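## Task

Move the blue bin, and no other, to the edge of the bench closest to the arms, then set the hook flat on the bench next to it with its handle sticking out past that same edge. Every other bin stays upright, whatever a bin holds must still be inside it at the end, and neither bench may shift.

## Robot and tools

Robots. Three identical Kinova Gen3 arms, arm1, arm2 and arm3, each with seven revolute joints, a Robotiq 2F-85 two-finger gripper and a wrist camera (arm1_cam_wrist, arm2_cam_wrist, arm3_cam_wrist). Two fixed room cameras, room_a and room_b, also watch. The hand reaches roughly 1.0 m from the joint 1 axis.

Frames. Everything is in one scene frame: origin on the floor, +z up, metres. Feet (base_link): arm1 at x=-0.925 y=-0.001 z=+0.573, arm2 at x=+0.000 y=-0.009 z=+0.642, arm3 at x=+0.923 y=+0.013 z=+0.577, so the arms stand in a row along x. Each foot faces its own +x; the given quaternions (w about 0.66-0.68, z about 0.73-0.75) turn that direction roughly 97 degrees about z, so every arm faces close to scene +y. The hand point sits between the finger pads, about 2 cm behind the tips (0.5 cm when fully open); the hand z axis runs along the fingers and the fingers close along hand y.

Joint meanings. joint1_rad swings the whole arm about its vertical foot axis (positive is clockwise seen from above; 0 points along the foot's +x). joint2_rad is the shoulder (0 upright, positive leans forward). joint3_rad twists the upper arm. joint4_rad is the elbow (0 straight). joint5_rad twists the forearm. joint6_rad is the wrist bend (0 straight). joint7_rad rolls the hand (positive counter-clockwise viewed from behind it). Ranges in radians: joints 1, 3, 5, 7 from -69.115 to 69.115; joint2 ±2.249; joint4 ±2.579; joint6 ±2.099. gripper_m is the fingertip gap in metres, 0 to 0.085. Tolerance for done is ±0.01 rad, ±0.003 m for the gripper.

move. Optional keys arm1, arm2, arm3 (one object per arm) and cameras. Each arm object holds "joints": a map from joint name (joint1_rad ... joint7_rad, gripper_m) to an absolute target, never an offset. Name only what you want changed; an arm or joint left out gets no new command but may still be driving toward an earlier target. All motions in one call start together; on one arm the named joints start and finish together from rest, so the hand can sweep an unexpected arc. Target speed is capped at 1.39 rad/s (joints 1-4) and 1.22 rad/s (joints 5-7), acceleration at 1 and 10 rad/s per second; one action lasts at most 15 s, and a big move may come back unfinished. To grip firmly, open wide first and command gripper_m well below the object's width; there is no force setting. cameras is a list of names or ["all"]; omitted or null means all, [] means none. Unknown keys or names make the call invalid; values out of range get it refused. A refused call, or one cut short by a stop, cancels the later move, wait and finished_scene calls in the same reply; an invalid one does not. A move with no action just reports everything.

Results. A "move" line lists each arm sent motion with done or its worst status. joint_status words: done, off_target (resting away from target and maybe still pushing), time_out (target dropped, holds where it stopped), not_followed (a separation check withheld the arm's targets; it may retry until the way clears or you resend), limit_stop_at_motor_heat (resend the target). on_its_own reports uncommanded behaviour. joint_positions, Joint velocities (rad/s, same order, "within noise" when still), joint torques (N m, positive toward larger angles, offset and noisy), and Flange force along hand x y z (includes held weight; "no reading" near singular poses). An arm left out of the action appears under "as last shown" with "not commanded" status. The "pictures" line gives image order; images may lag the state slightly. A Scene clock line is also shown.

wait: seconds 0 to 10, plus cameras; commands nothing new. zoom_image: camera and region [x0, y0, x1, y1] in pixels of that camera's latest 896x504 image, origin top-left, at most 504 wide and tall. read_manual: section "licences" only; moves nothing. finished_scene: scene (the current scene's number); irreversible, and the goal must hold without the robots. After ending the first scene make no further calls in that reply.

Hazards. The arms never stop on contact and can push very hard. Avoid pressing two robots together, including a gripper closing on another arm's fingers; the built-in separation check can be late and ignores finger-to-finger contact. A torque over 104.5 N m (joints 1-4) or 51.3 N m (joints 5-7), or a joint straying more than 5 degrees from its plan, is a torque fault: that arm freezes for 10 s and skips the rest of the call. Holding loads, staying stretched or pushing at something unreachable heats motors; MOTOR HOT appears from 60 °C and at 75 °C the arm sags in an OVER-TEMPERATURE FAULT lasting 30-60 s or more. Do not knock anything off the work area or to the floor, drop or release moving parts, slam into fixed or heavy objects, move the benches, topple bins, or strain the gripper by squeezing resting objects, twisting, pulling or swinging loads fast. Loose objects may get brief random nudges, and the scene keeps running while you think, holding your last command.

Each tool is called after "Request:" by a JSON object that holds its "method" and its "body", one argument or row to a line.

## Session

Request:
{"method": "move", "body": {
  "arm1": {"joints":{"joint1_rad":0.13,"joint2_rad":-0.4,"joint3_rad":0,"joint4_rad":1.3,"joint5_rad":0,"joint6_rad":1.2,"joint7_rad":-1.571}},
  "arm2": {"joints":{"joint1_rad":0.13,"joint2_rad":-0.4,"joint3_rad":0,"joint4_rad":1.3,"joint5_rad":0,"joint6_rad":1.2,"joint7_rad":-1.571}},
  "arm3": {"joints":{"joint1_rad":0.07,"joint2_rad":-0.4,"joint3_rad":0,"joint4_rad":1.3,"joint5_rad":0,"joint6_rad":1.2,"joint7_rad":-1.571}}
}}

Request:
{"method": "zoom_image", "body": {
  "camera": "room_a",
  "region": [500, 170, 720, 500]
}}

Scene clock: 3.53 s.
Joint torques (N m): arm1=[-0.49 -1.3 -0.35 -9.59 -0.26 -2.3 -0.05] | arm2=[-1.6 -0.45 0.3 -11.4 -0.2 -2.5 0.14] | arm3=[0.8 -1.54 0.91 -9.57 0.21 -2.46 -0.14]
Flange force (N): arm1=[-0.8 -0.2 0.0] | arm2=[-11.3 -4.6 1.6] | arm3=[-1.1 -2.7 0.1]
move: arm1 done; arm2 done; arm3 done
Joint velocities: within noise
arm1.joint_positions: joint1_rad=+0.130 joint2_rad=-0.400 joint3_rad=+0.000 joint4_rad=+1.300 joint5_rad=+0.000 joint6_rad=+1.200 joint7_rad=-1.571 gripper_m=+0.085
arm1.joint_status: all done
arm1.hand: x=-0.8994 y=+0.3512 z=+1.2828 quat_wxyz=(+0.351, -0.614, -0.613, -0.352) (m; scene frame)
arm2.joint_positions: joint1_rad=+0.130 joint2_rad=-0.400 joint3_rad=+0.000 joint4_rad=+1.300 joint5_rad=+0.000 joint6_rad=+1.200 joint7_rad=-1.571 gripper_m=+0.085
arm2.joint_status: all done
arm2.hand: x=+0.0208 y=+0.3534 z=+1.3474 quat_wxyz=(+0.346, -0.615, -0.618, -0.348) (m; scene frame)
arm3.joint_positions: joint1_rad=+0.070 joint2_rad=-0.400 joint3_rad=+0.000 joint4_rad=+1.300 joint5_rad=+0.000 joint6_rad=+1.200 joint7_rad=-1.571 gripper_m=+0.085
arm3.joint_status: all done
arm3.hand: x=+0.9554 y=+0.3676 z=+1.2859 quat_wxyz=(+0.355, -0.616, -0.613, -0.346) (m; scene frame)
pictures: arm1_cam_wrist, arm2_cam_wrist, arm3_cam_wrist, room_a, room_b

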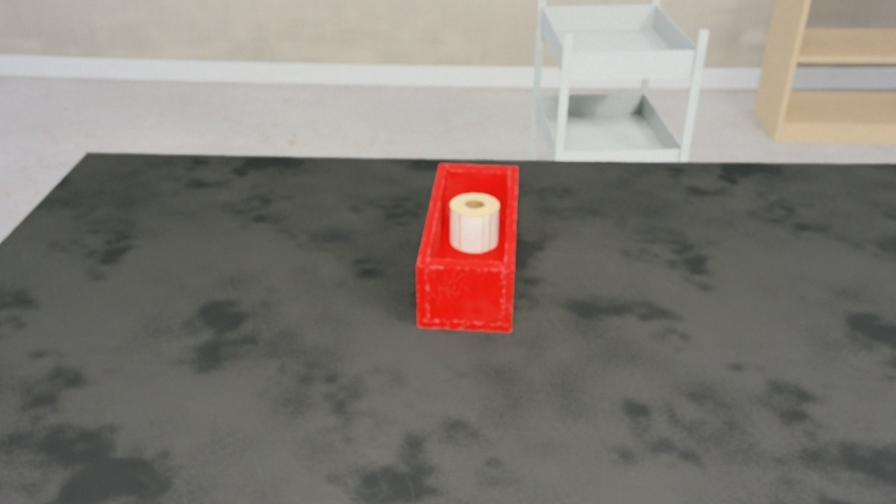

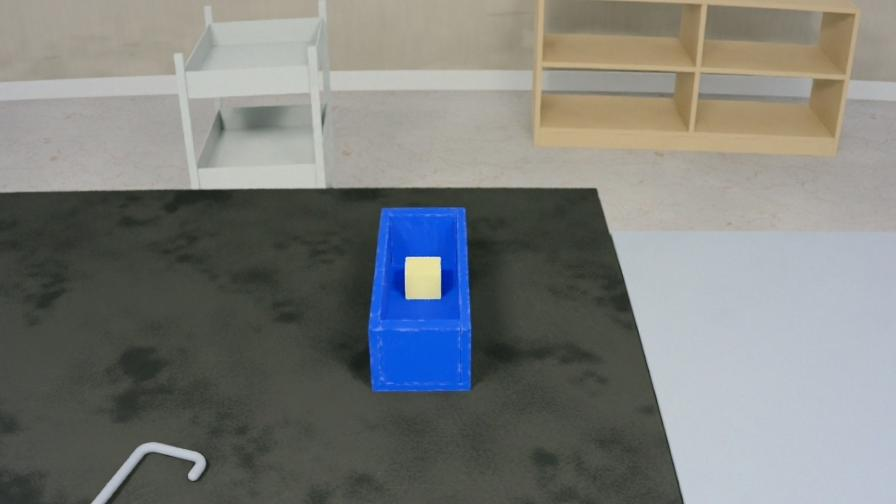

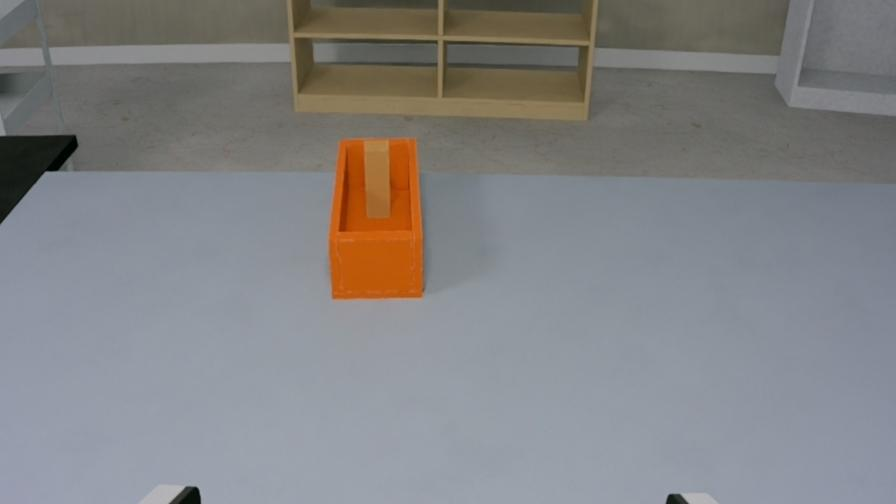

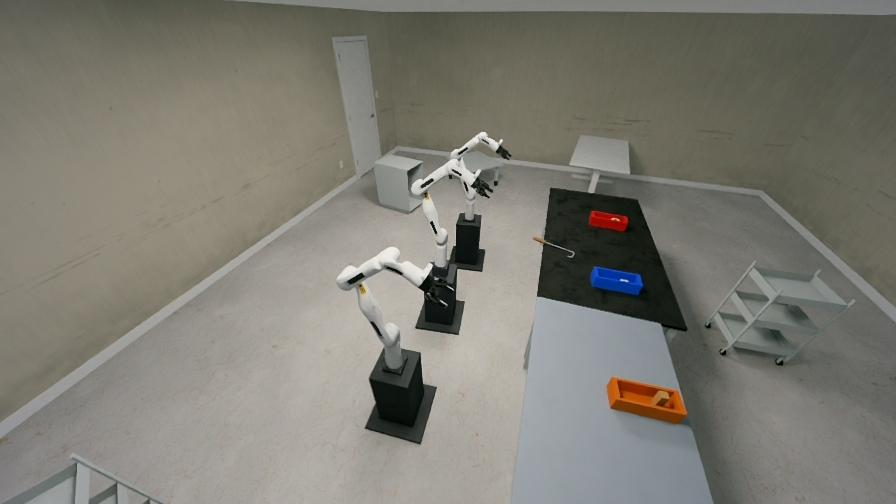

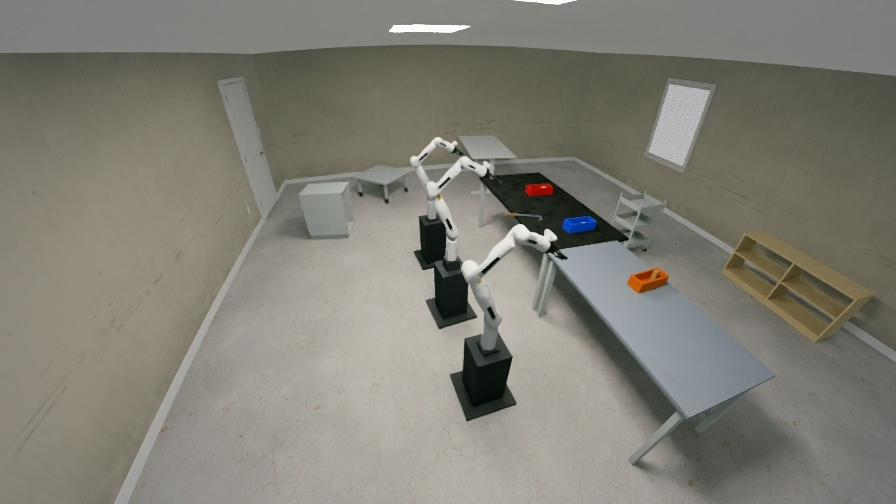

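Scaled by 1.527 from the camera's 896x504 image, which has a finer 1280x720 frame.

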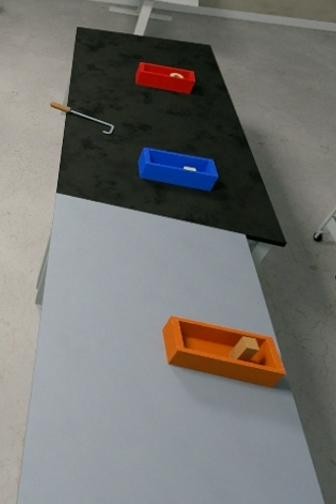

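Request:
{"method": "move", "body": {
  "arm2": {"joints":{"joint1_rad":-0.4,"joint6_rad":1.4}},
  "cameras": ["arm2_cam_wrist"]
}}

Scene clock: 6.30 s.
Joint torques (N m): arm1=[-0.54 -1.36 -0.32 -9.55 -0.25 -2.34 -0.11] | arm2=[-1.62 -0.13 0.19 -11.06 -0.2 -2.14 0.14] | arm3=[0.82 -1.54 0.93 -9.53 0.22 -2.47 -0.15]
Flange force (N): arm1=[-0.5 -0.2 -0.1] | arm2=[-10.8 -3.8 3.8] | arm3=[-1.0 -2.7 0.1]
move: arm2 done
Joint velocities: within noise
arm1, arm3: as last shown
arm2.joint_positions: joint1_rad=-0.400 joint2_rad=-0.400 joint3_rad=+0.000 joint4_rad=+1.300 joint5_rad=+0.000 joint6_rad=+1.400 joint7_rad=-1.571 gripper_m=+0.085
arm2.joint_status: all done
arm2.hand: x=-0.1412 y=+0.2850 z=+1.2975 quat_wxyz=(+0.349, -0.455, -0.795, -0.197) (m; scene frame)
pictures: arm2_cam_wrist

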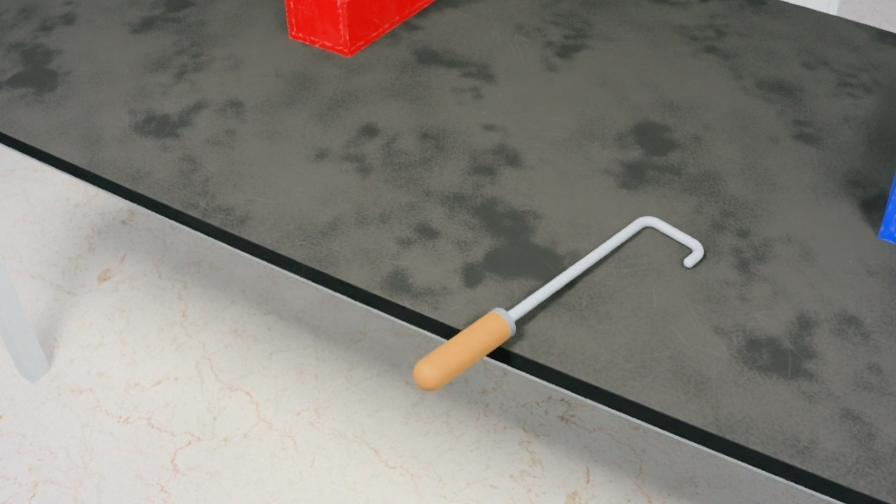

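Request:
{"method": "move", "body": {
  "arm2": {"joints":{"joint1_rad":-1.0119,"joint2_rad":1.295,"joint4_rad":1.1991,"joint5_rad":-1.4478,"joint6_rad":-1.497,"joint7_rad":-0.9374}},
  "cameras": ["arm2_cam_wrist"]
}}

Scene clock: 12.77 s.
Joint torques (N m): arm1=[-0.56 -1.36 -0.29 -9.57 -0.24 -2.3 -0.06] | arm2=[-1.91 -22.98 3.6 -7.52 1.45 -2.34 0.17] | arm3=[0.82 -1.58 0.9 -9.58 0.18 -2.46 -0.13]
Flange force (N): arm1=[-0.6 -0.5 0.0] | arm2=[6.6 12.8 0.1] | arm3=[-1.1 -2.7 0.2]
move: arm2 done
Joint velocities: within noise
arm1, arm3: as last shown
arm2.joint_positions: joint1_rad=-1.012 joint2_rad=+1.295 joint3_rad=+0.000 joint4_rad=+1.199 joint5_rad=-1.448 joint6_rad=-1.497 joint7_rad=-0.937 gripper_m=+0.085
arm2.joint_status: all done
arm2.hand: x=-0.4444 y=+0.5600 z=+0.7844 quat_wxyz=(+0.424, -0.565, -0.424, -0.566) (m; scene frame)
pictures: arm2_cam_wrist

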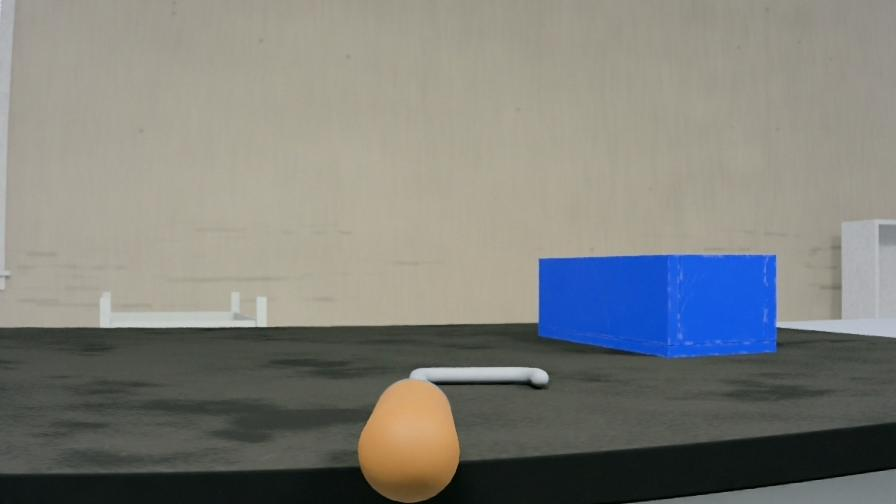

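Request:
{"method": "move", "body": {
  "arm2": {"joints":{"joint1_rad":-0.7859,"joint2_rad":1.3824,"joint4_rad":0.9313,"joint5_rad":-1.2834,"joint6_rad":-1.2931,"joint7_rad":-0.7942}},
  "cameras": ["arm2_cam_wrist","room_a"]
}}

Request:
{"method": "zoom_image", "body": {
  "camera": "room_a",
  "region": [490, 210, 610, 270]
}}

Scene clock: 16.53 s.
Joint torques (N m): arm1=[-0.46 -1.36 -0.32 -9.55 -0.23 -2.25 -0.07] | arm2=[-1.85 -25.13 3.47 -9.39 1.67 -2.07 0.16] | arm3=[0.83 -1.57 0.91 -9.54 0.17 -2.46 -0.17]
Flange force (N): arm1=[-0.7 -0.2 0.2] | arm2=[7.2 15.8 -4.6] | arm3=[-1.0 -2.6 0.1]
move: arm2 done
Joint velocities: within noise
arm1, arm3: as last shown
arm2.joint_positions: joint1_rad=-0.786 joint2_rad=+1.382 joint3_rad=+0.000 joint4_rad=+0.931 joint5_rad=-1.283 joint6_rad=-1.293 joint7_rad=-0.794 gripper_m=+0.085
arm2.joint_status: all done
arm2.hand: x=-0.4193 y=+0.7052 z=+0.7846 quat_wxyz=(+0.432, -0.559, -0.432, -0.560) (m; scene frame)
pictures: arm2_cam_wrist, room_a

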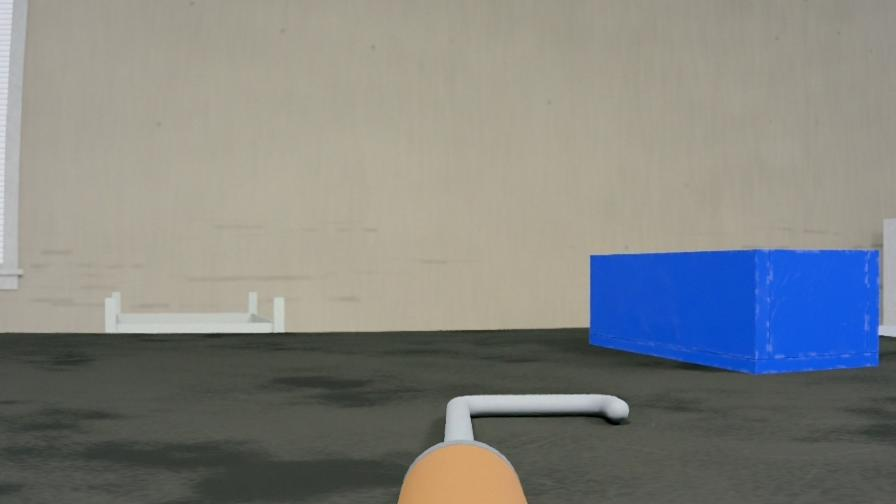

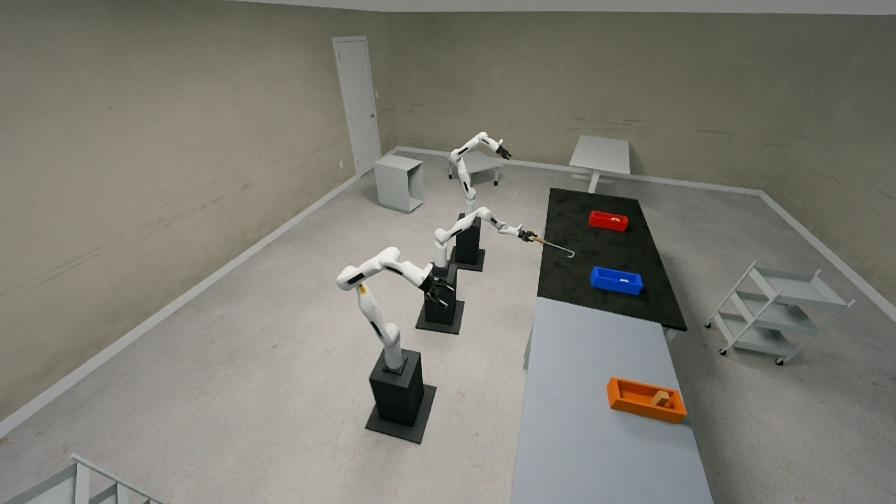

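Scaled by 4.200 from the camera's 896x504 image, which has a finer 1280x720 frame.

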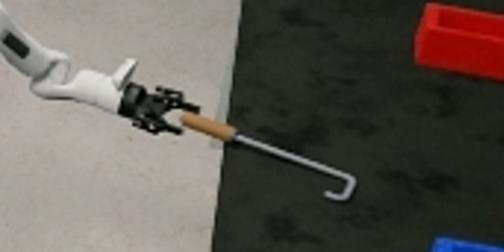

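Request:
{"method": "move", "body": {
  "arm2": {"joints":{"gripper_m":0.0}},
  "cameras": ["arm2_cam_wrist"]
}}

Request:
{"method": "move", "body": {
  "arm2": {"joints":{"joint2_rad":1.2684,"joint4_rad":0.9886,"joint5_rad":-1.2997,"joint6_rad":-1.2775,"joint7_rad":-0.7371}},
  "cameras": ["arm2_cam_wrist"]
}}

Scene clock: 19.03 s.
Joint torques (N m): arm1=[-0.5 -1.3 -0.27 -9.48 -0.27 -2.3 -0.09] | arm2=[-1.61 -25.05 3.46 -9.32 1.61 -2.12 0.18] | arm3=[0.8 -1.52 0.9 -9.52 0.18 -2.45 -0.14]
Flange force (N): arm1=[-0.4 -0.4 -0.2] | arm2=[7.2 15.6 -4.7] | arm3=[-1.0 -2.7 0.1]
move: arm2 off_target
Joint velocities: within noise
arm1, arm3: as last shown
arm2.joint_positions: joint1_rad=-0.786 joint2_rad=+1.382 joint3_rad=+0.000 joint4_rad=+0.931 joint5_rad=-1.283 joint6_rad=-1.293 joint7_rad=-0.794 gripper_m=+0.028
arm2.joint_status: gripper_m off_target (ended at +0.028, target +0.000)
arm2.hand: x=-0.4193 y=+0.7052 z=+0.7846 quat_wxyz=(+0.432, -0.559, -0.432, -0.560) (m; scene frame)
pictures: arm2_cam_wrist

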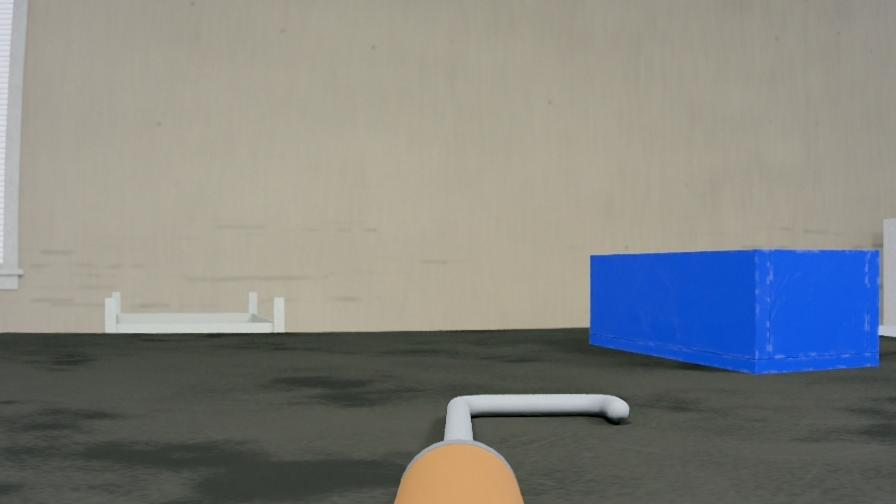

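Scene clock: 20.10 s.
Joint torques (N m): arm1=[-0.49 -1.38 -0.34 -9.49 -0.25 -2.31 -0.04] | arm2=[-1.82 -27.84 5 -11.23 3 -3.17 0.18] | arm3=[0.81 -1.55 0.93 -9.56 0.18 -2.47 -0.14]
Flange force (N): arm1=[-0.3 -0.2 -0.1] | arm2=[2.1 15.5 -4.4] | arm3=[-1.1 -2.8 0.1]
move: arm2 done
Joint velocities: within noise
arm1, arm3: as last shown
arm2.joint_positions: joint1_rad=-0.786 joint2_rad=+1.268 joint3_rad=+0.000 joint4_rad=+0.989 joint5_rad=-1.300 joint6_rad=-1.277 joint7_rad=-0.737 gripper_m=+0.028
arm2.joint_status: all done
arm2.hand: x=-0.4195 y=+0.7062 z=+0.8444 quat_wxyz=(+0.432, -0.559, -0.432, -0.560) (m; scene frame)
pictures: arm2_cam_wrist

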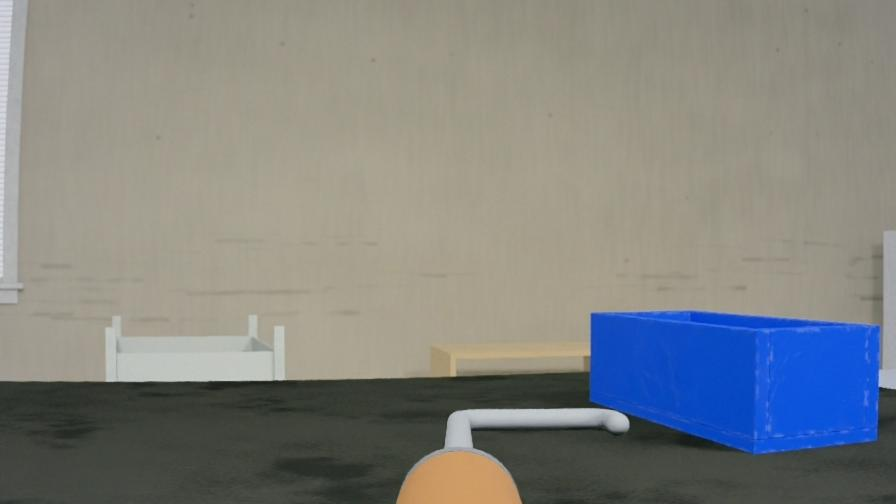

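Request:
{"method": "move", "body": {
  "arm2": {"joints":{"joint1_rad":0.0787,"joint2_rad":0.4699,"joint4_rad":2.1736,"joint5_rad":-0.0598,"joint6_rad":-1.0899,"joint7_rad":-3.1169}},
  "cameras": ["arm2_cam_wrist","room_a"]
}}

Request:
{"method": "zoom_image", "body": {
  "camera": "room_a",
  "region": [500, 220, 680, 310]
}}

Scene clock: 26.37 s.
Joint torques (N m): arm1=[-0.51 -1.36 -0.31 -9.54 -0.26 -2.3 -0.12] | arm2=[-1.49 -17.62 0.92 -11.22 -0.15 -4.81 0.17] | arm3=[0.82 -1.58 0.89 -9.55 0.2 -2.45 -0.12]
Flange force (N): arm1=[-0.5 -0.2 0.0] | arm2=[4.9 0.1 -8.0] | arm3=[-1.0 -2.7 0.2]
move: arm2 done
Joint velocities: within noise
arm1, arm3: as last shown
arm2.joint_positions: joint1_rad=+0.079 joint2_rad=+0.470 joint3_rad=+0.000 joint4_rad=+2.174 joint5_rad=-0.060 joint6_rad=-1.090 joint7_rad=-3.117 gripper_m=+0.028
arm2.joint_status: all done
arm2.hand: x=+0.0045 y=+0.6498 z=+1.0209 quat_wxyz=(+0.707, -0.707, -0.001, +0.000) (m; scene frame)
pictures: arm2_cam_wrist, room_a

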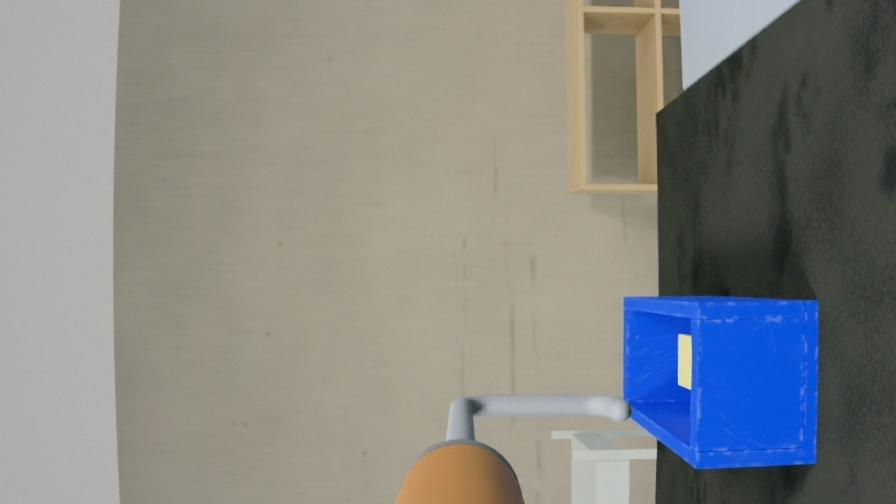

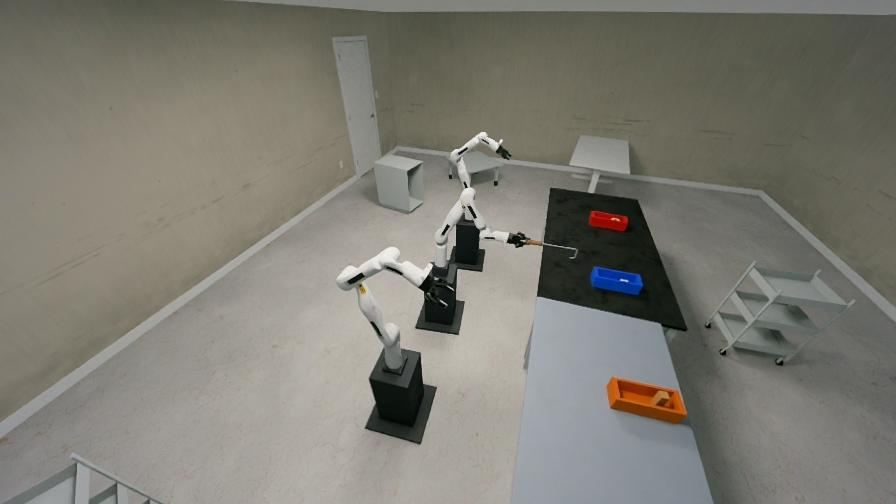

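Scaled by 2.800 from the camera's 896x504 image, which has a finer 1280x720 frame.

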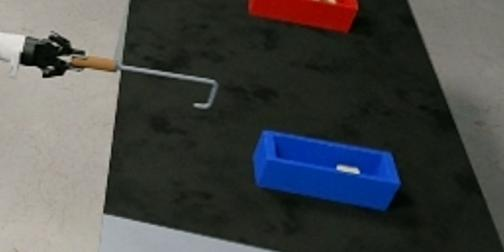

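Request:
{"method": "move", "body": {
  "arm2": {"joints":{"joint1_rad":0.0822,"joint2_rad":1.0142,"joint4_rad":1.0667,"joint5_rad":-0.0983,"joint6_rad":-0.5286,"joint7_rad":-3.0598}},
  "cameras": ["arm2_cam_wrist","room_a"]
}}

Request:
{"method": "zoom_image", "body": {
  "camera": "room_a",
  "region": [520, 230, 660, 300]
}}

Scene clock: 32.87 s.
Joint torques (N m): arm1=[-0.52 -1.27 -0.26 -9.58 -0.25 -2.3 -0.06] | arm2=[-1.47 -29.82 1.19 -15.31 -0.01 -4.8 0.18] | arm3=[0.79 -1.53 0.93 -9.56 0.2 -2.45 -0.14]
Flange force (N): arm1=[-0.9 -0.5 0.0] | arm2=[5.0 1.5 -15.5] | arm3=[-1.2 -2.8 0.2]
move: arm2 done
Joint velocities: within noise
arm1, arm3: as last shown
arm2.joint_positions: joint1_rad=+0.082 joint2_rad=+1.014 joint3_rad=+0.000 joint4_rad=+1.067 joint5_rad=-0.098 joint6_rad=-0.529 joint7_rad=-3.060 gripper_m=+0.028
arm2.joint_status: all done
arm2.hand: x=-0.0089 y=+0.9398 z=+0.9859 quat_wxyz=(+0.707, -0.707, -0.001, +0.000) (m; scene frame)
pictures: arm2_cam_wrist, room_a

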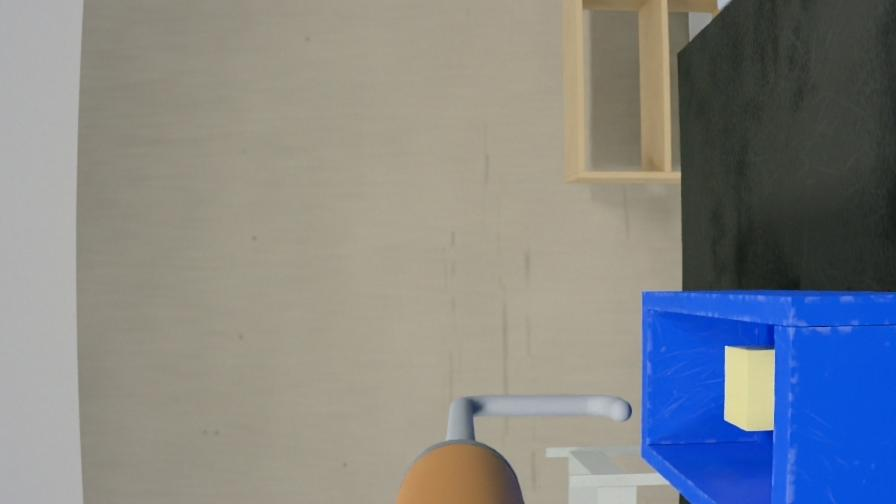

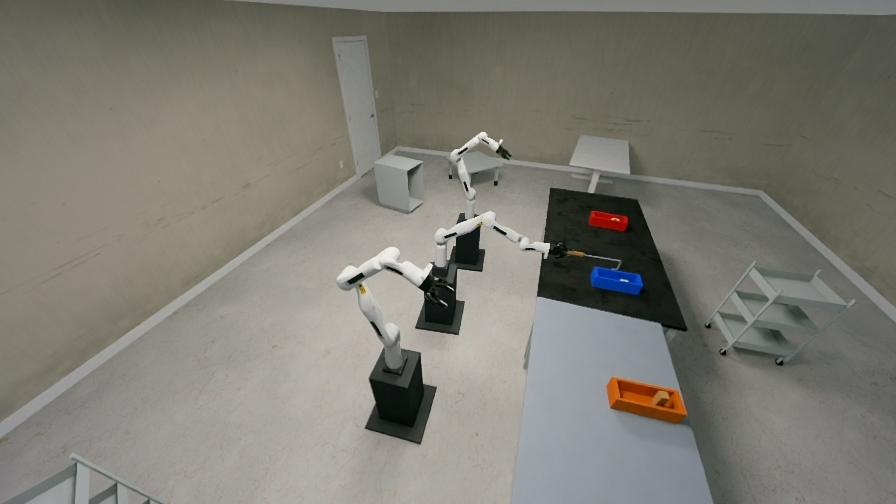

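Scaled by 3.600 from the camera's 896x504 image, which has a finer 1280x720 frame.

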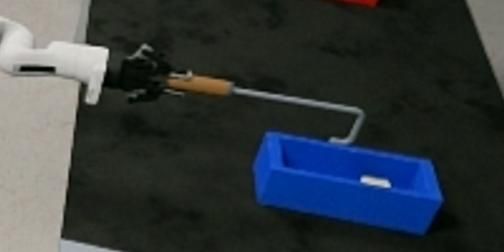

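Request:
{"method": "move", "body": {
  "arm2": {"joints":{"joint2_rad":1.1654,"joint4_rad":1.0826,"joint5_rad":-0.0774,"joint6_rad":-0.695,"joint7_rad":-3.0853}},
  "cameras": ["arm2_cam_wrist","room_a"]
}}

Request:
{"method": "zoom_image", "body": {
  "camera": "room_a",
  "region": [520, 230, 660, 300]
}}

Scene clock: 35.13 s.
Joint torques (N m): arm1=[-0.52 -1.33 -0.37 -9.54 -0.25 -2.33 -0.1] | arm2=[-1.4 -30.32 1.22 -14.27 -0.04 -4.85 0.17] | arm3=[0.83 -1.55 0.9 -9.57 0.2 -2.46 -0.17]
Flange force (N): arm1=[-0.6 0.0 -0.1] | arm2=[3.9 -1.0 -14.0] | arm3=[-1.2 -2.5 0.2]
move: arm2 done
Joint velocities: within noise
arm1.joint_positions: joint1_rad=+0.130 joint2_rad=-0.400 joint3_rad=+0.000 joint4_rad=+1.300 joint5_rad=+0.000 joint6_rad=+1.200 joint7_rad=-1.571 gripper_m=+0.085
arm1.joint_status: not commanded
arm1.hand: x=-0.8994 y=+0.3512 z=+1.2828 quat_wxyz=(+0.351, -0.614, -0.613, -0.352) (m; scene frame)
arm2.joint_positions: joint1_rad=+0.082 joint2_rad=+1.165 joint3_rad=+0.000 joint4_rad=+1.083 joint5_rad=-0.077 joint6_rad=-0.695 joint7_rad=-3.085 gripper_m=+0.028
arm2.joint_status: all done
arm2.hand: x=-0.0084 y=+0.9382 z=+0.8861 quat_wxyz=(+0.707, -0.707, -0.001, +0.000) (m; scene frame)
arm3.joint_positions: joint1_rad=+0.070 joint2_rad=-0.400 joint3_rad=+0.000 joint4_rad=+1.300 joint5_rad=+0.000 joint6_rad=+1.200 joint7_rad=-1.571 gripper_m=+0.085
arm3.joint_status: not commanded
arm3.hand: x=+0.9554 y=+0.3676 z=+1.2859 quat_wxyz=(+0.355, -0.616, -0.613, -0.346) (m; scene frame)
pictures: arm2_cam_wrist, room_a

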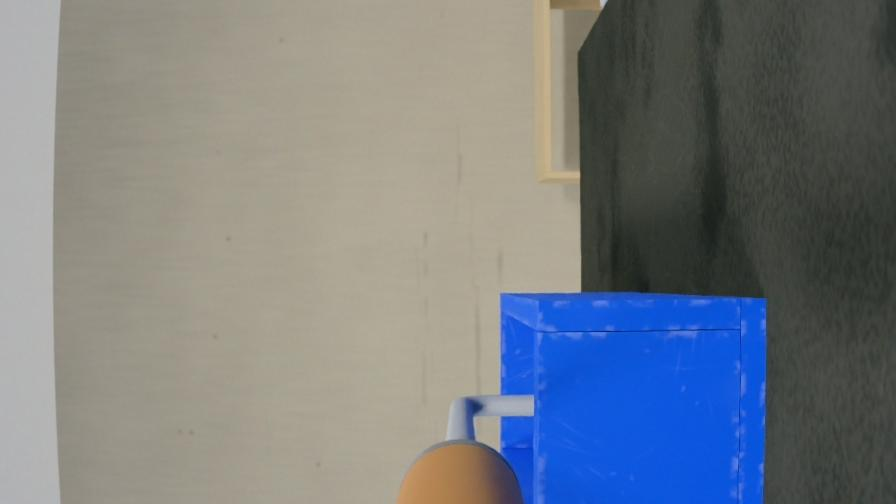

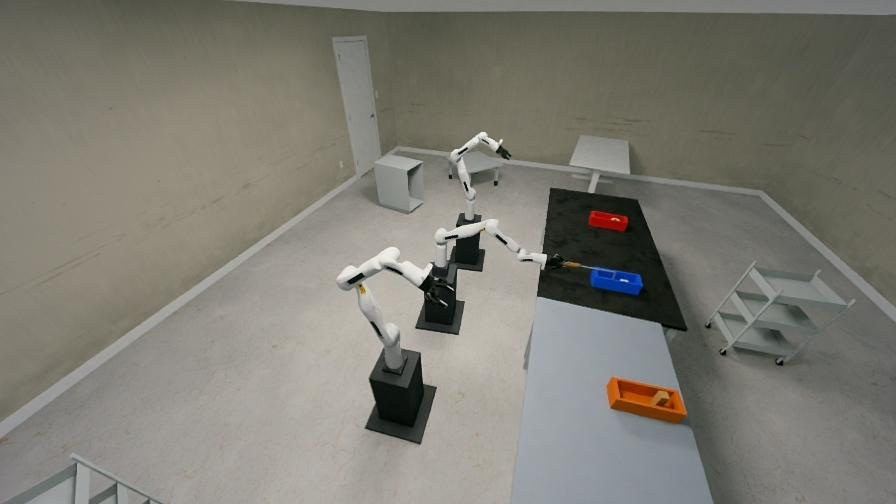

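Scaled by 3.600 from the camera's 896x504 image, which has a finer 1280x720 frame.

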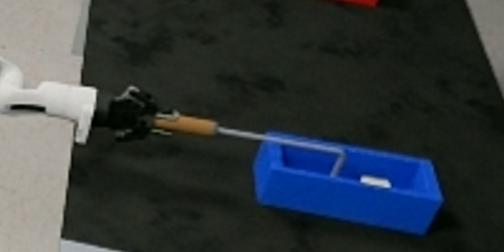

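Request:
{"method": "move", "body": {
  "arm2": {"joints":{"joint1_rad":-0.0103,"joint2_rad":0.3882,"joint4_rad":2.4712,"joint5_rad":-0.1558,"joint6_rad":-1.099,"joint7_rad":-3.1015}},
  "cameras": ["arm2_cam_wrist","room_a"]
}}

Request:
{"method": "zoom_image", "body": {
  "camera": "room_a",
  "region": [500, 240, 620, 300]
}}

Scene clock: 40.20 s.
Joint torques (N m): arm1=[-0.51 -1.35 -0.31 -9.62 -0.28 -2.33 -0.12] | arm2=[-1.51 -13.72 0.96 -8.77 -0.1 -4.48 0.17] | arm3=[0.81 -1.57 0.93 -9.59 0.2 -2.44 -0.13]
Flange force (N): arm1=[-0.8 -0.2 0.0] | arm2=[6.7 0.1 -6.5] | arm3=[-1.2 -2.8 0.2]
move: arm2 done
Joint velocities: within noise
arm1, arm3: as last shown
arm2.joint_positions: joint1_rad=-0.010 joint2_rad=+0.388 joint3_rad=+0.000 joint4_rad=+2.471 joint5_rad=-0.156 joint6_rad=-1.099 joint7_rad=-3.102 gripper_m=+0.028
arm2.joint_status: all done
arm2.hand: x=-0.0124 y=+0.5491 z=+0.9462 quat_wxyz=(+0.630, -0.777, -0.001, +0.000) (m; scene frame)
pictures: arm2_cam_wrist, room_a

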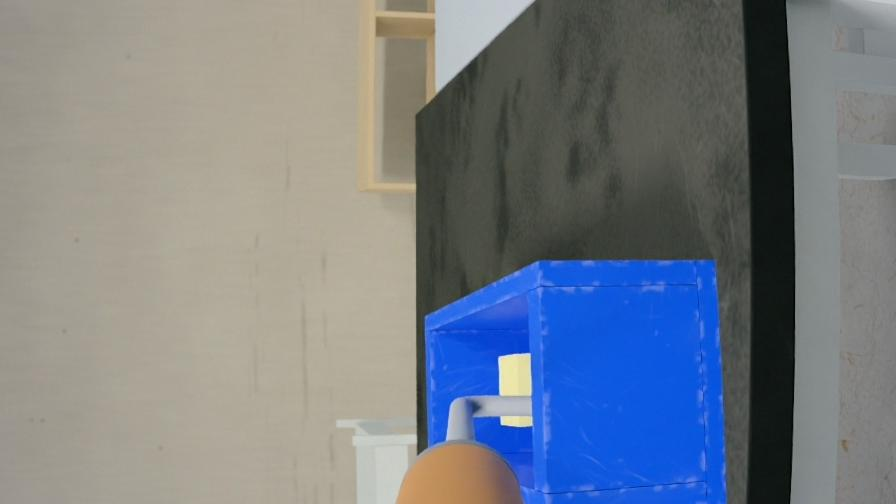

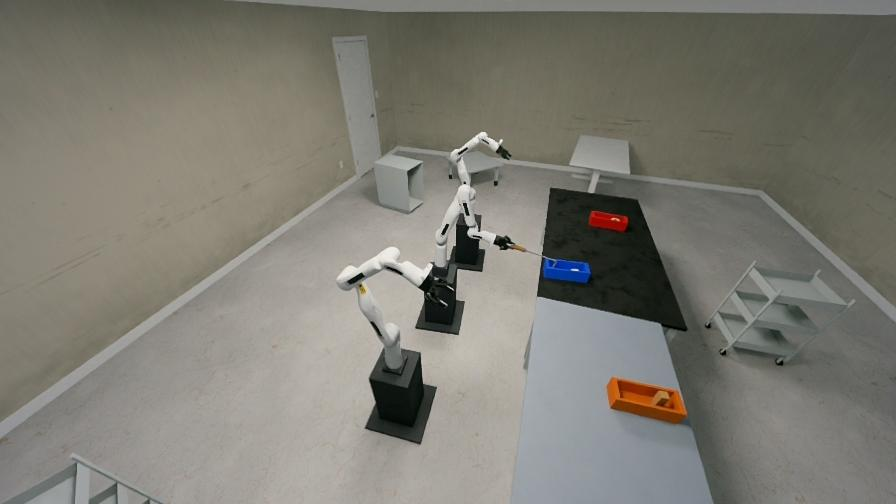

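Scaled by 4.200 from the camera's 896x504 image, which has a finer 1280x720 frame.

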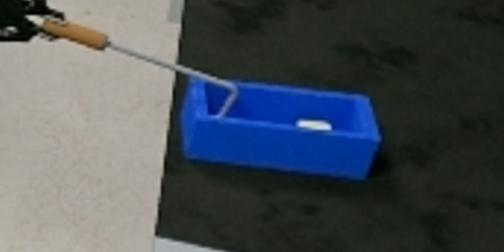

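Request:
{"method": "move", "body": {
  "arm2": {"joints":{"joint1_rad":-0.025,"joint2_rad":0.3665,"joint4_rad":2.5409,"joint5_rad":-0.168,"joint6_rad":-1.1469,"joint7_rad":-3.106}},
  "cameras": ["arm2_cam_wrist"]
}}

Scene clock: 46.03 s.
Joint torques (N m): arm1=[-0.49 -1.35 -0.37 -9.55 -0.22 -2.28 -0.1] | arm2=[-1.48 -13 0.95 -8.42 -0.11 -4.63 0.17] | arm3=[0.83 -1.58 0.93 -9.54 0.19 -2.47 -0.16]
Flange force (N): arm1=[-0.6 0.1 0.1] | arm2=[7.0 -0.4 -6.2] | arm3=[-0.9 -2.7 0.1]
move: arm2 done
Joint velocities: within noise
arm1, arm3: as last shown
arm2.joint_positions: joint1_rad=-0.025 joint2_rad=+0.367 joint3_rad=+0.000 joint4_rad=+2.541 joint5_rad=-0.168 joint6_rad=-1.147 joint7_rad=-3.106 gripper_m=+0.028
arm2.joint_status: all done
arm2.hand: x=-0.0124 y=+0.5262 z=+0.9461 quat_wxyz=(+0.630, -0.777, -0.001, +0.000) (m; scene frame)
pictures: arm2_cam_wrist

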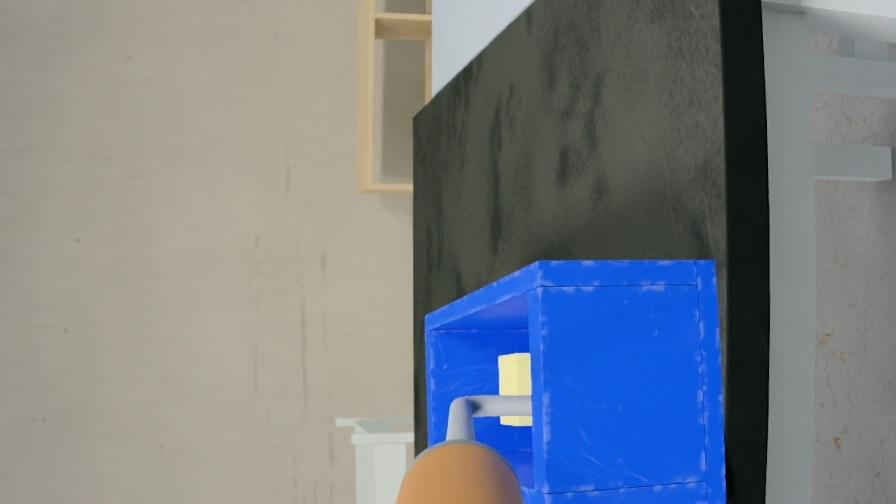

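Request:
{"method": "move", "body": {
  "arm2": {"joints":{"joint2_rad":-0.0381,"joint4_rad":2.3129,"joint5_rad":-0.3066,"joint6_rad":-0.5294,"joint7_rad":-2.9089}},
  "cameras": []
}}

Request:
{"method": "move", "body": {
  "arm2": {"joints":{"joint1_rad":-0.4438,"joint2_rad":0.8424,"joint4_rad":1.7556,"joint5_rad":-0.643,"joint6_rad":-1.1377,"joint7_rad":-1.2592}},
  "cameras": ["arm2_cam_wrist","room_a"]
}}

Request:
{"method": "zoom_image", "body": {
  "camera": "room_a",
  "region": [480, 230, 620, 300]
}}

Scene clock: 48.90 s.
Joint torques (N m): arm1=[-0.52 -1.33 -0.34 -9.53 -0.28 -2.31 -0.03] | arm2=[-1.65 -9.84 0.45 -13.93 0.32 -4.58 0.17] | arm3=[0.81 -1.55 0.92 -9.57 0.19 -2.48 -0.14]
Flange force (N): arm1=[-0.5 -0.3 -0.1] | arm2=[5.0 5.3 -7.1] | arm3=[-1.1 -2.8 0.1]
move: arm2 done
Joint velocities: within noise
arm1, arm3: as last shown
arm2.joint_positions: joint1_rad=-0.025 joint2_rad=-0.038 joint3_rad=+0.000 joint4_rad=+2.313 joint5_rad=-0.307 joint6_rad=-0.529 joint7_rad=-2.909 gripper_m=+0.028
arm2.joint_status: all done
arm2.hand: x=-0.0130 y=+0.5281 z=+1.0759 quat_wxyz=(+0.630, -0.777, -0.001, +0.000) (m; scene frame)
pictures: none
No camera images: "cameras" was empty.

Scene clock: 51.33 s.
Joint torques (N m): arm1=[-0.47 -1.33 -0.31 -9.52 -0.24 -2.3 -0.1] | arm2=[-1.64 -23.34 2.77 -10.89 1.06 -4.58 0.2] | arm3=[0.8 -1.54 0.88 -9.55 0.2 -2.45 -0.15]
Flange force (N): arm1=[-0.5 -0.2 -0.1] | arm2=[0.4 8.0 -6.6] | arm3=[-1.1 -2.6 0.2]
move: arm2 done
Joint velocities: within noise
arm1, arm3: as last shown
arm2.joint_positions: joint1_rad=-0.444 joint2_rad=+0.842 joint3_rad=+0.000 joint4_rad=+1.756 joint5_rad=-0.643 joint6_rad=-1.138 joint7_rad=-1.259 gripper_m=+0.028
arm2.joint_status: all done
arm2.hand: x=-0.2404 y=+0.7198 z=+0.9306 quat_wxyz=(+0.500, -0.499, -0.500, -0.500) (m; scene frame)
pictures: arm2_cam_wrist, room_a

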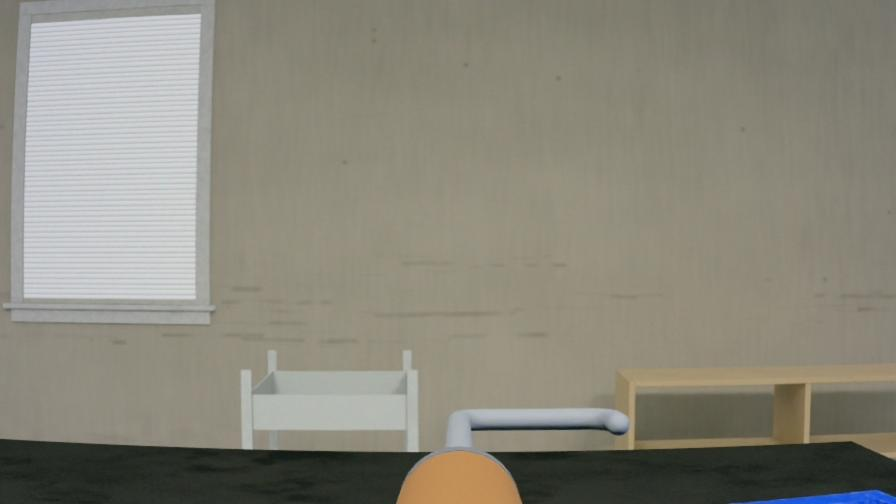

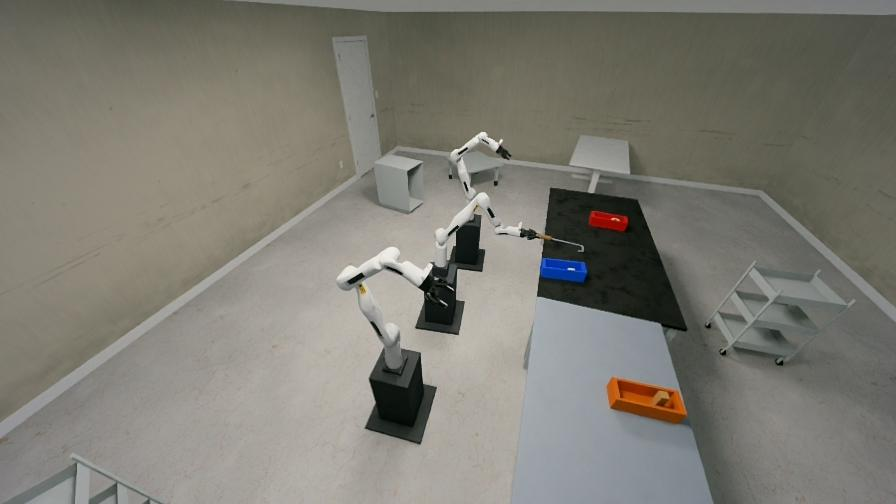

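Scaled by 3.600 from the camera's 896x504 image, which has a finer 1280x720 frame.

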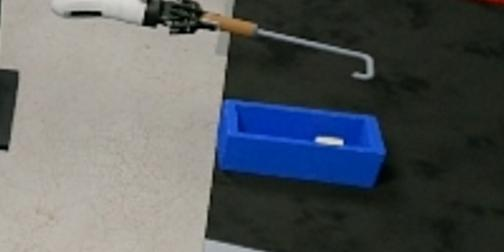

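Request:
{"method": "move", "body": {
  "arm2": {"joints":{"joint2_rad":1.1621,"joint4_rad":1.6876,"joint5_rad":-0.5929,"joint6_rad":-1.3435,"joint7_rad":-1.4133}},
  "cameras": ["arm2_cam_wrist"]
}}

Request:
{"method": "move", "body": {
  "arm2": {"joints":{"gripper_m":0.085}},
  "cameras": ["arm2_cam_wrist"]
}}

Request:
{"method": "move", "body": {
  "arm2": {"joints":{"joint1_rad":-0.6706,"joint2_rad":1.1367,"joint4_rad":2.085,"joint5_rad":-0.805,"joint6_rad":-1.6432,"joint7_rad":-1.6324}},
  "cameras": ["arm2_cam_wrist","room_a"]
}}

Request:
{"method": "zoom_image", "body": {
  "camera": "room_a",
  "region": [480, 230, 620, 300]
}}

Scene clock: 54.20 s.
Joint torques (N m): arm1=[-0.49 -1.34 -0.37 -9.56 -0.28 -2.28 -0.1] | arm2=[-1.74 -23 2.59 -7.58 0.31 -3.69 0.11] | arm3=[0.81 -1.55 0.9 -9.58 0.19 -2.46 -0.14]
Flange force (N): arm1=[-0.7 0.0 0.1] | arm2=[4.9 6.9 -5.6] | arm3=[-1.2 -2.7 0.2]
move: arm2 done
Joint velocities: within noise
arm1, arm3: as last shown
arm2.joint_positions: joint1_rad=-0.444 joint2_rad=+1.162 joint3_rad=+0.000 joint4_rad=+1.688 joint5_rad=-0.593 joint6_rad=-1.343 joint7_rad=-1.413 gripper_m=+0.028
arm2.joint_status: all done
arm2.hand: x=-0.2397 y=+0.7174 z=+0.7858 quat_wxyz=(+0.500, -0.500, -0.500, -0.500) (m; scene frame)
pictures: arm2_cam_wrist

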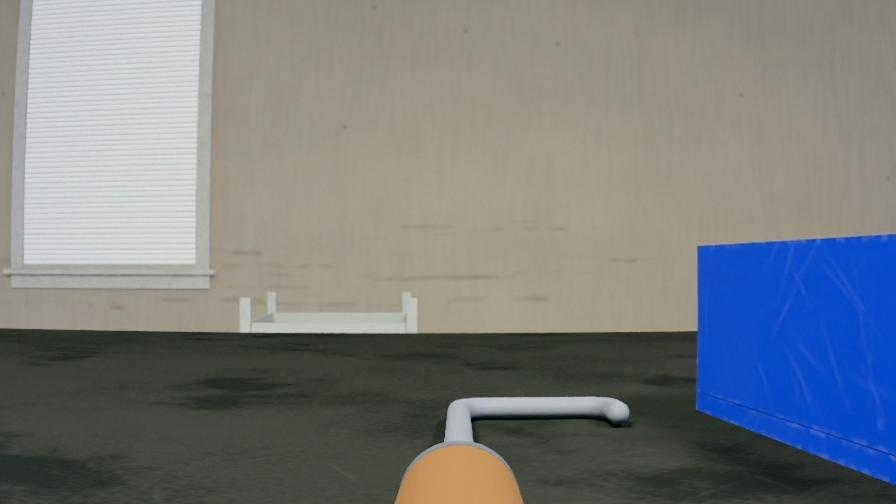

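Scene clock: 55.47 s.
Joint torques (N m): arm1=[-0.57 -1.27 -0.31 -9.54 -0.31 -2.3 -0.09] | arm2=[-1.68 -21.26 2.3 -6.7 0.21 -2.87 0.16] | arm3=[0.79 -1.51 0.91 -9.53 0.2 -2.5 -0.15]
Flange force (N): arm1=[-0.7 -0.4 -0.1] | arm2=[7.1 6.8 -5.8] | arm3=[-1.0 -2.7 0.0]
move: arm2 done
Joint velocities: within noise
arm1, arm3: as last shown
arm2.joint_positions: joint1_rad=-0.444 joint2_rad=+1.162 joint3_rad=+0.000 joint4_rad=+1.688 joint5_rad=-0.593 joint6_rad=-1.344 joint7_rad=-1.413 gripper_m=+0.085
arm2.joint_status: all done
arm2.hand: x=-0.2397 y=+0.7174 z=+0.7858 quat_wxyz=(+0.500, -0.499, -0.500, -0.500) (m; scene frame)
pictures: arm2_cam_wrist

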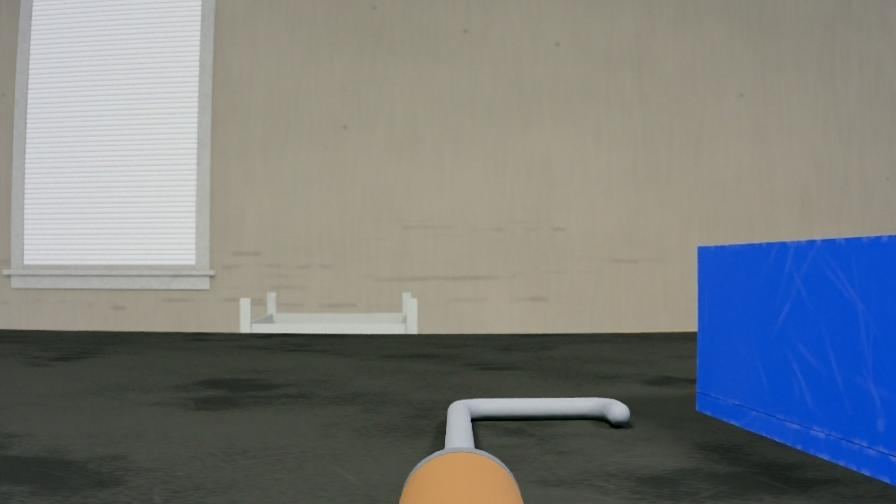

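Scene clock: 57.13 s.
Joint torques (N m): arm1=[-0.52 -1.27 -0.33 -9.59 -0.24 -2.32 -0.09] | arm2=[-1.73 -17.47 2.69 -3.11 -0.41 -2.9 0.17] | arm3=[0.81 -1.55 0.91 -9.54 0.19 -2.47 -0.15]
Flange force (N): arm1=[-0.9 -0.2 -0.1] | arm2=[8.0 6.3 -2.2] | arm3=[-1.0 -2.7 0.1]
move: arm2 done
Joint velocities: within noise
arm1, arm3: as last shown
arm2.joint_positions: joint1_rad=-0.671 joint2_rad=+1.137 joint3_rad=+0.000 joint4_rad=+2.085 joint5_rad=-0.805 joint6_rad=-1.643 joint7_rad=-1.632 gripper_m=+0.085
arm2.joint_status: all done
arm2.hand: x=-0.2401 y=+0.5697 z=+0.7858 quat_wxyz=(+0.500, -0.499, -0.500, -0.500) (m; scene frame)
pictures: arm2_cam_wrist, room_a

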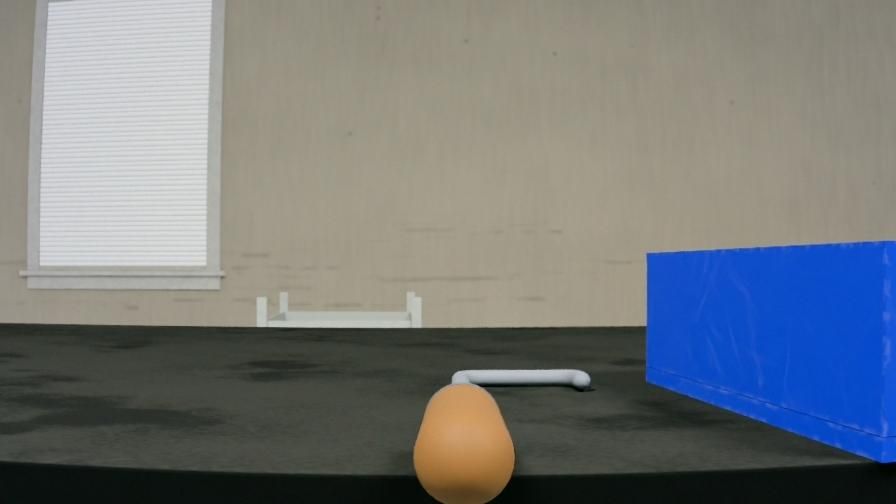

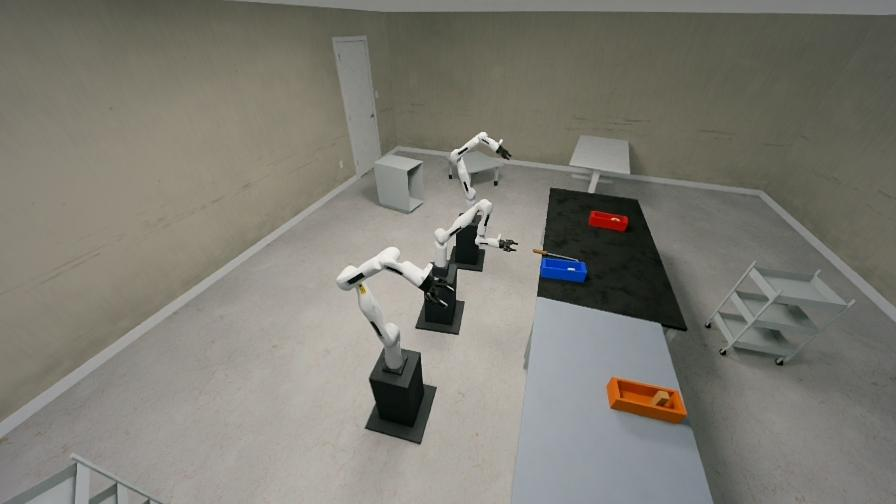

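Scaled by 3.600 from the camera's 896x504 image, which has a finer 1280x720 frame.

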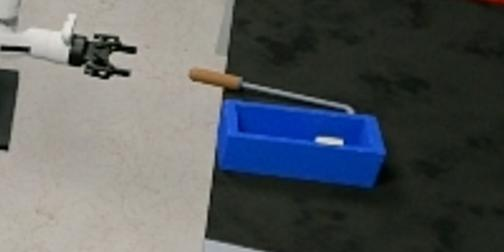

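Request:
{"method": "finished_scene", "body": {
  "scene": 3
}}

The scene is finished: the task was done.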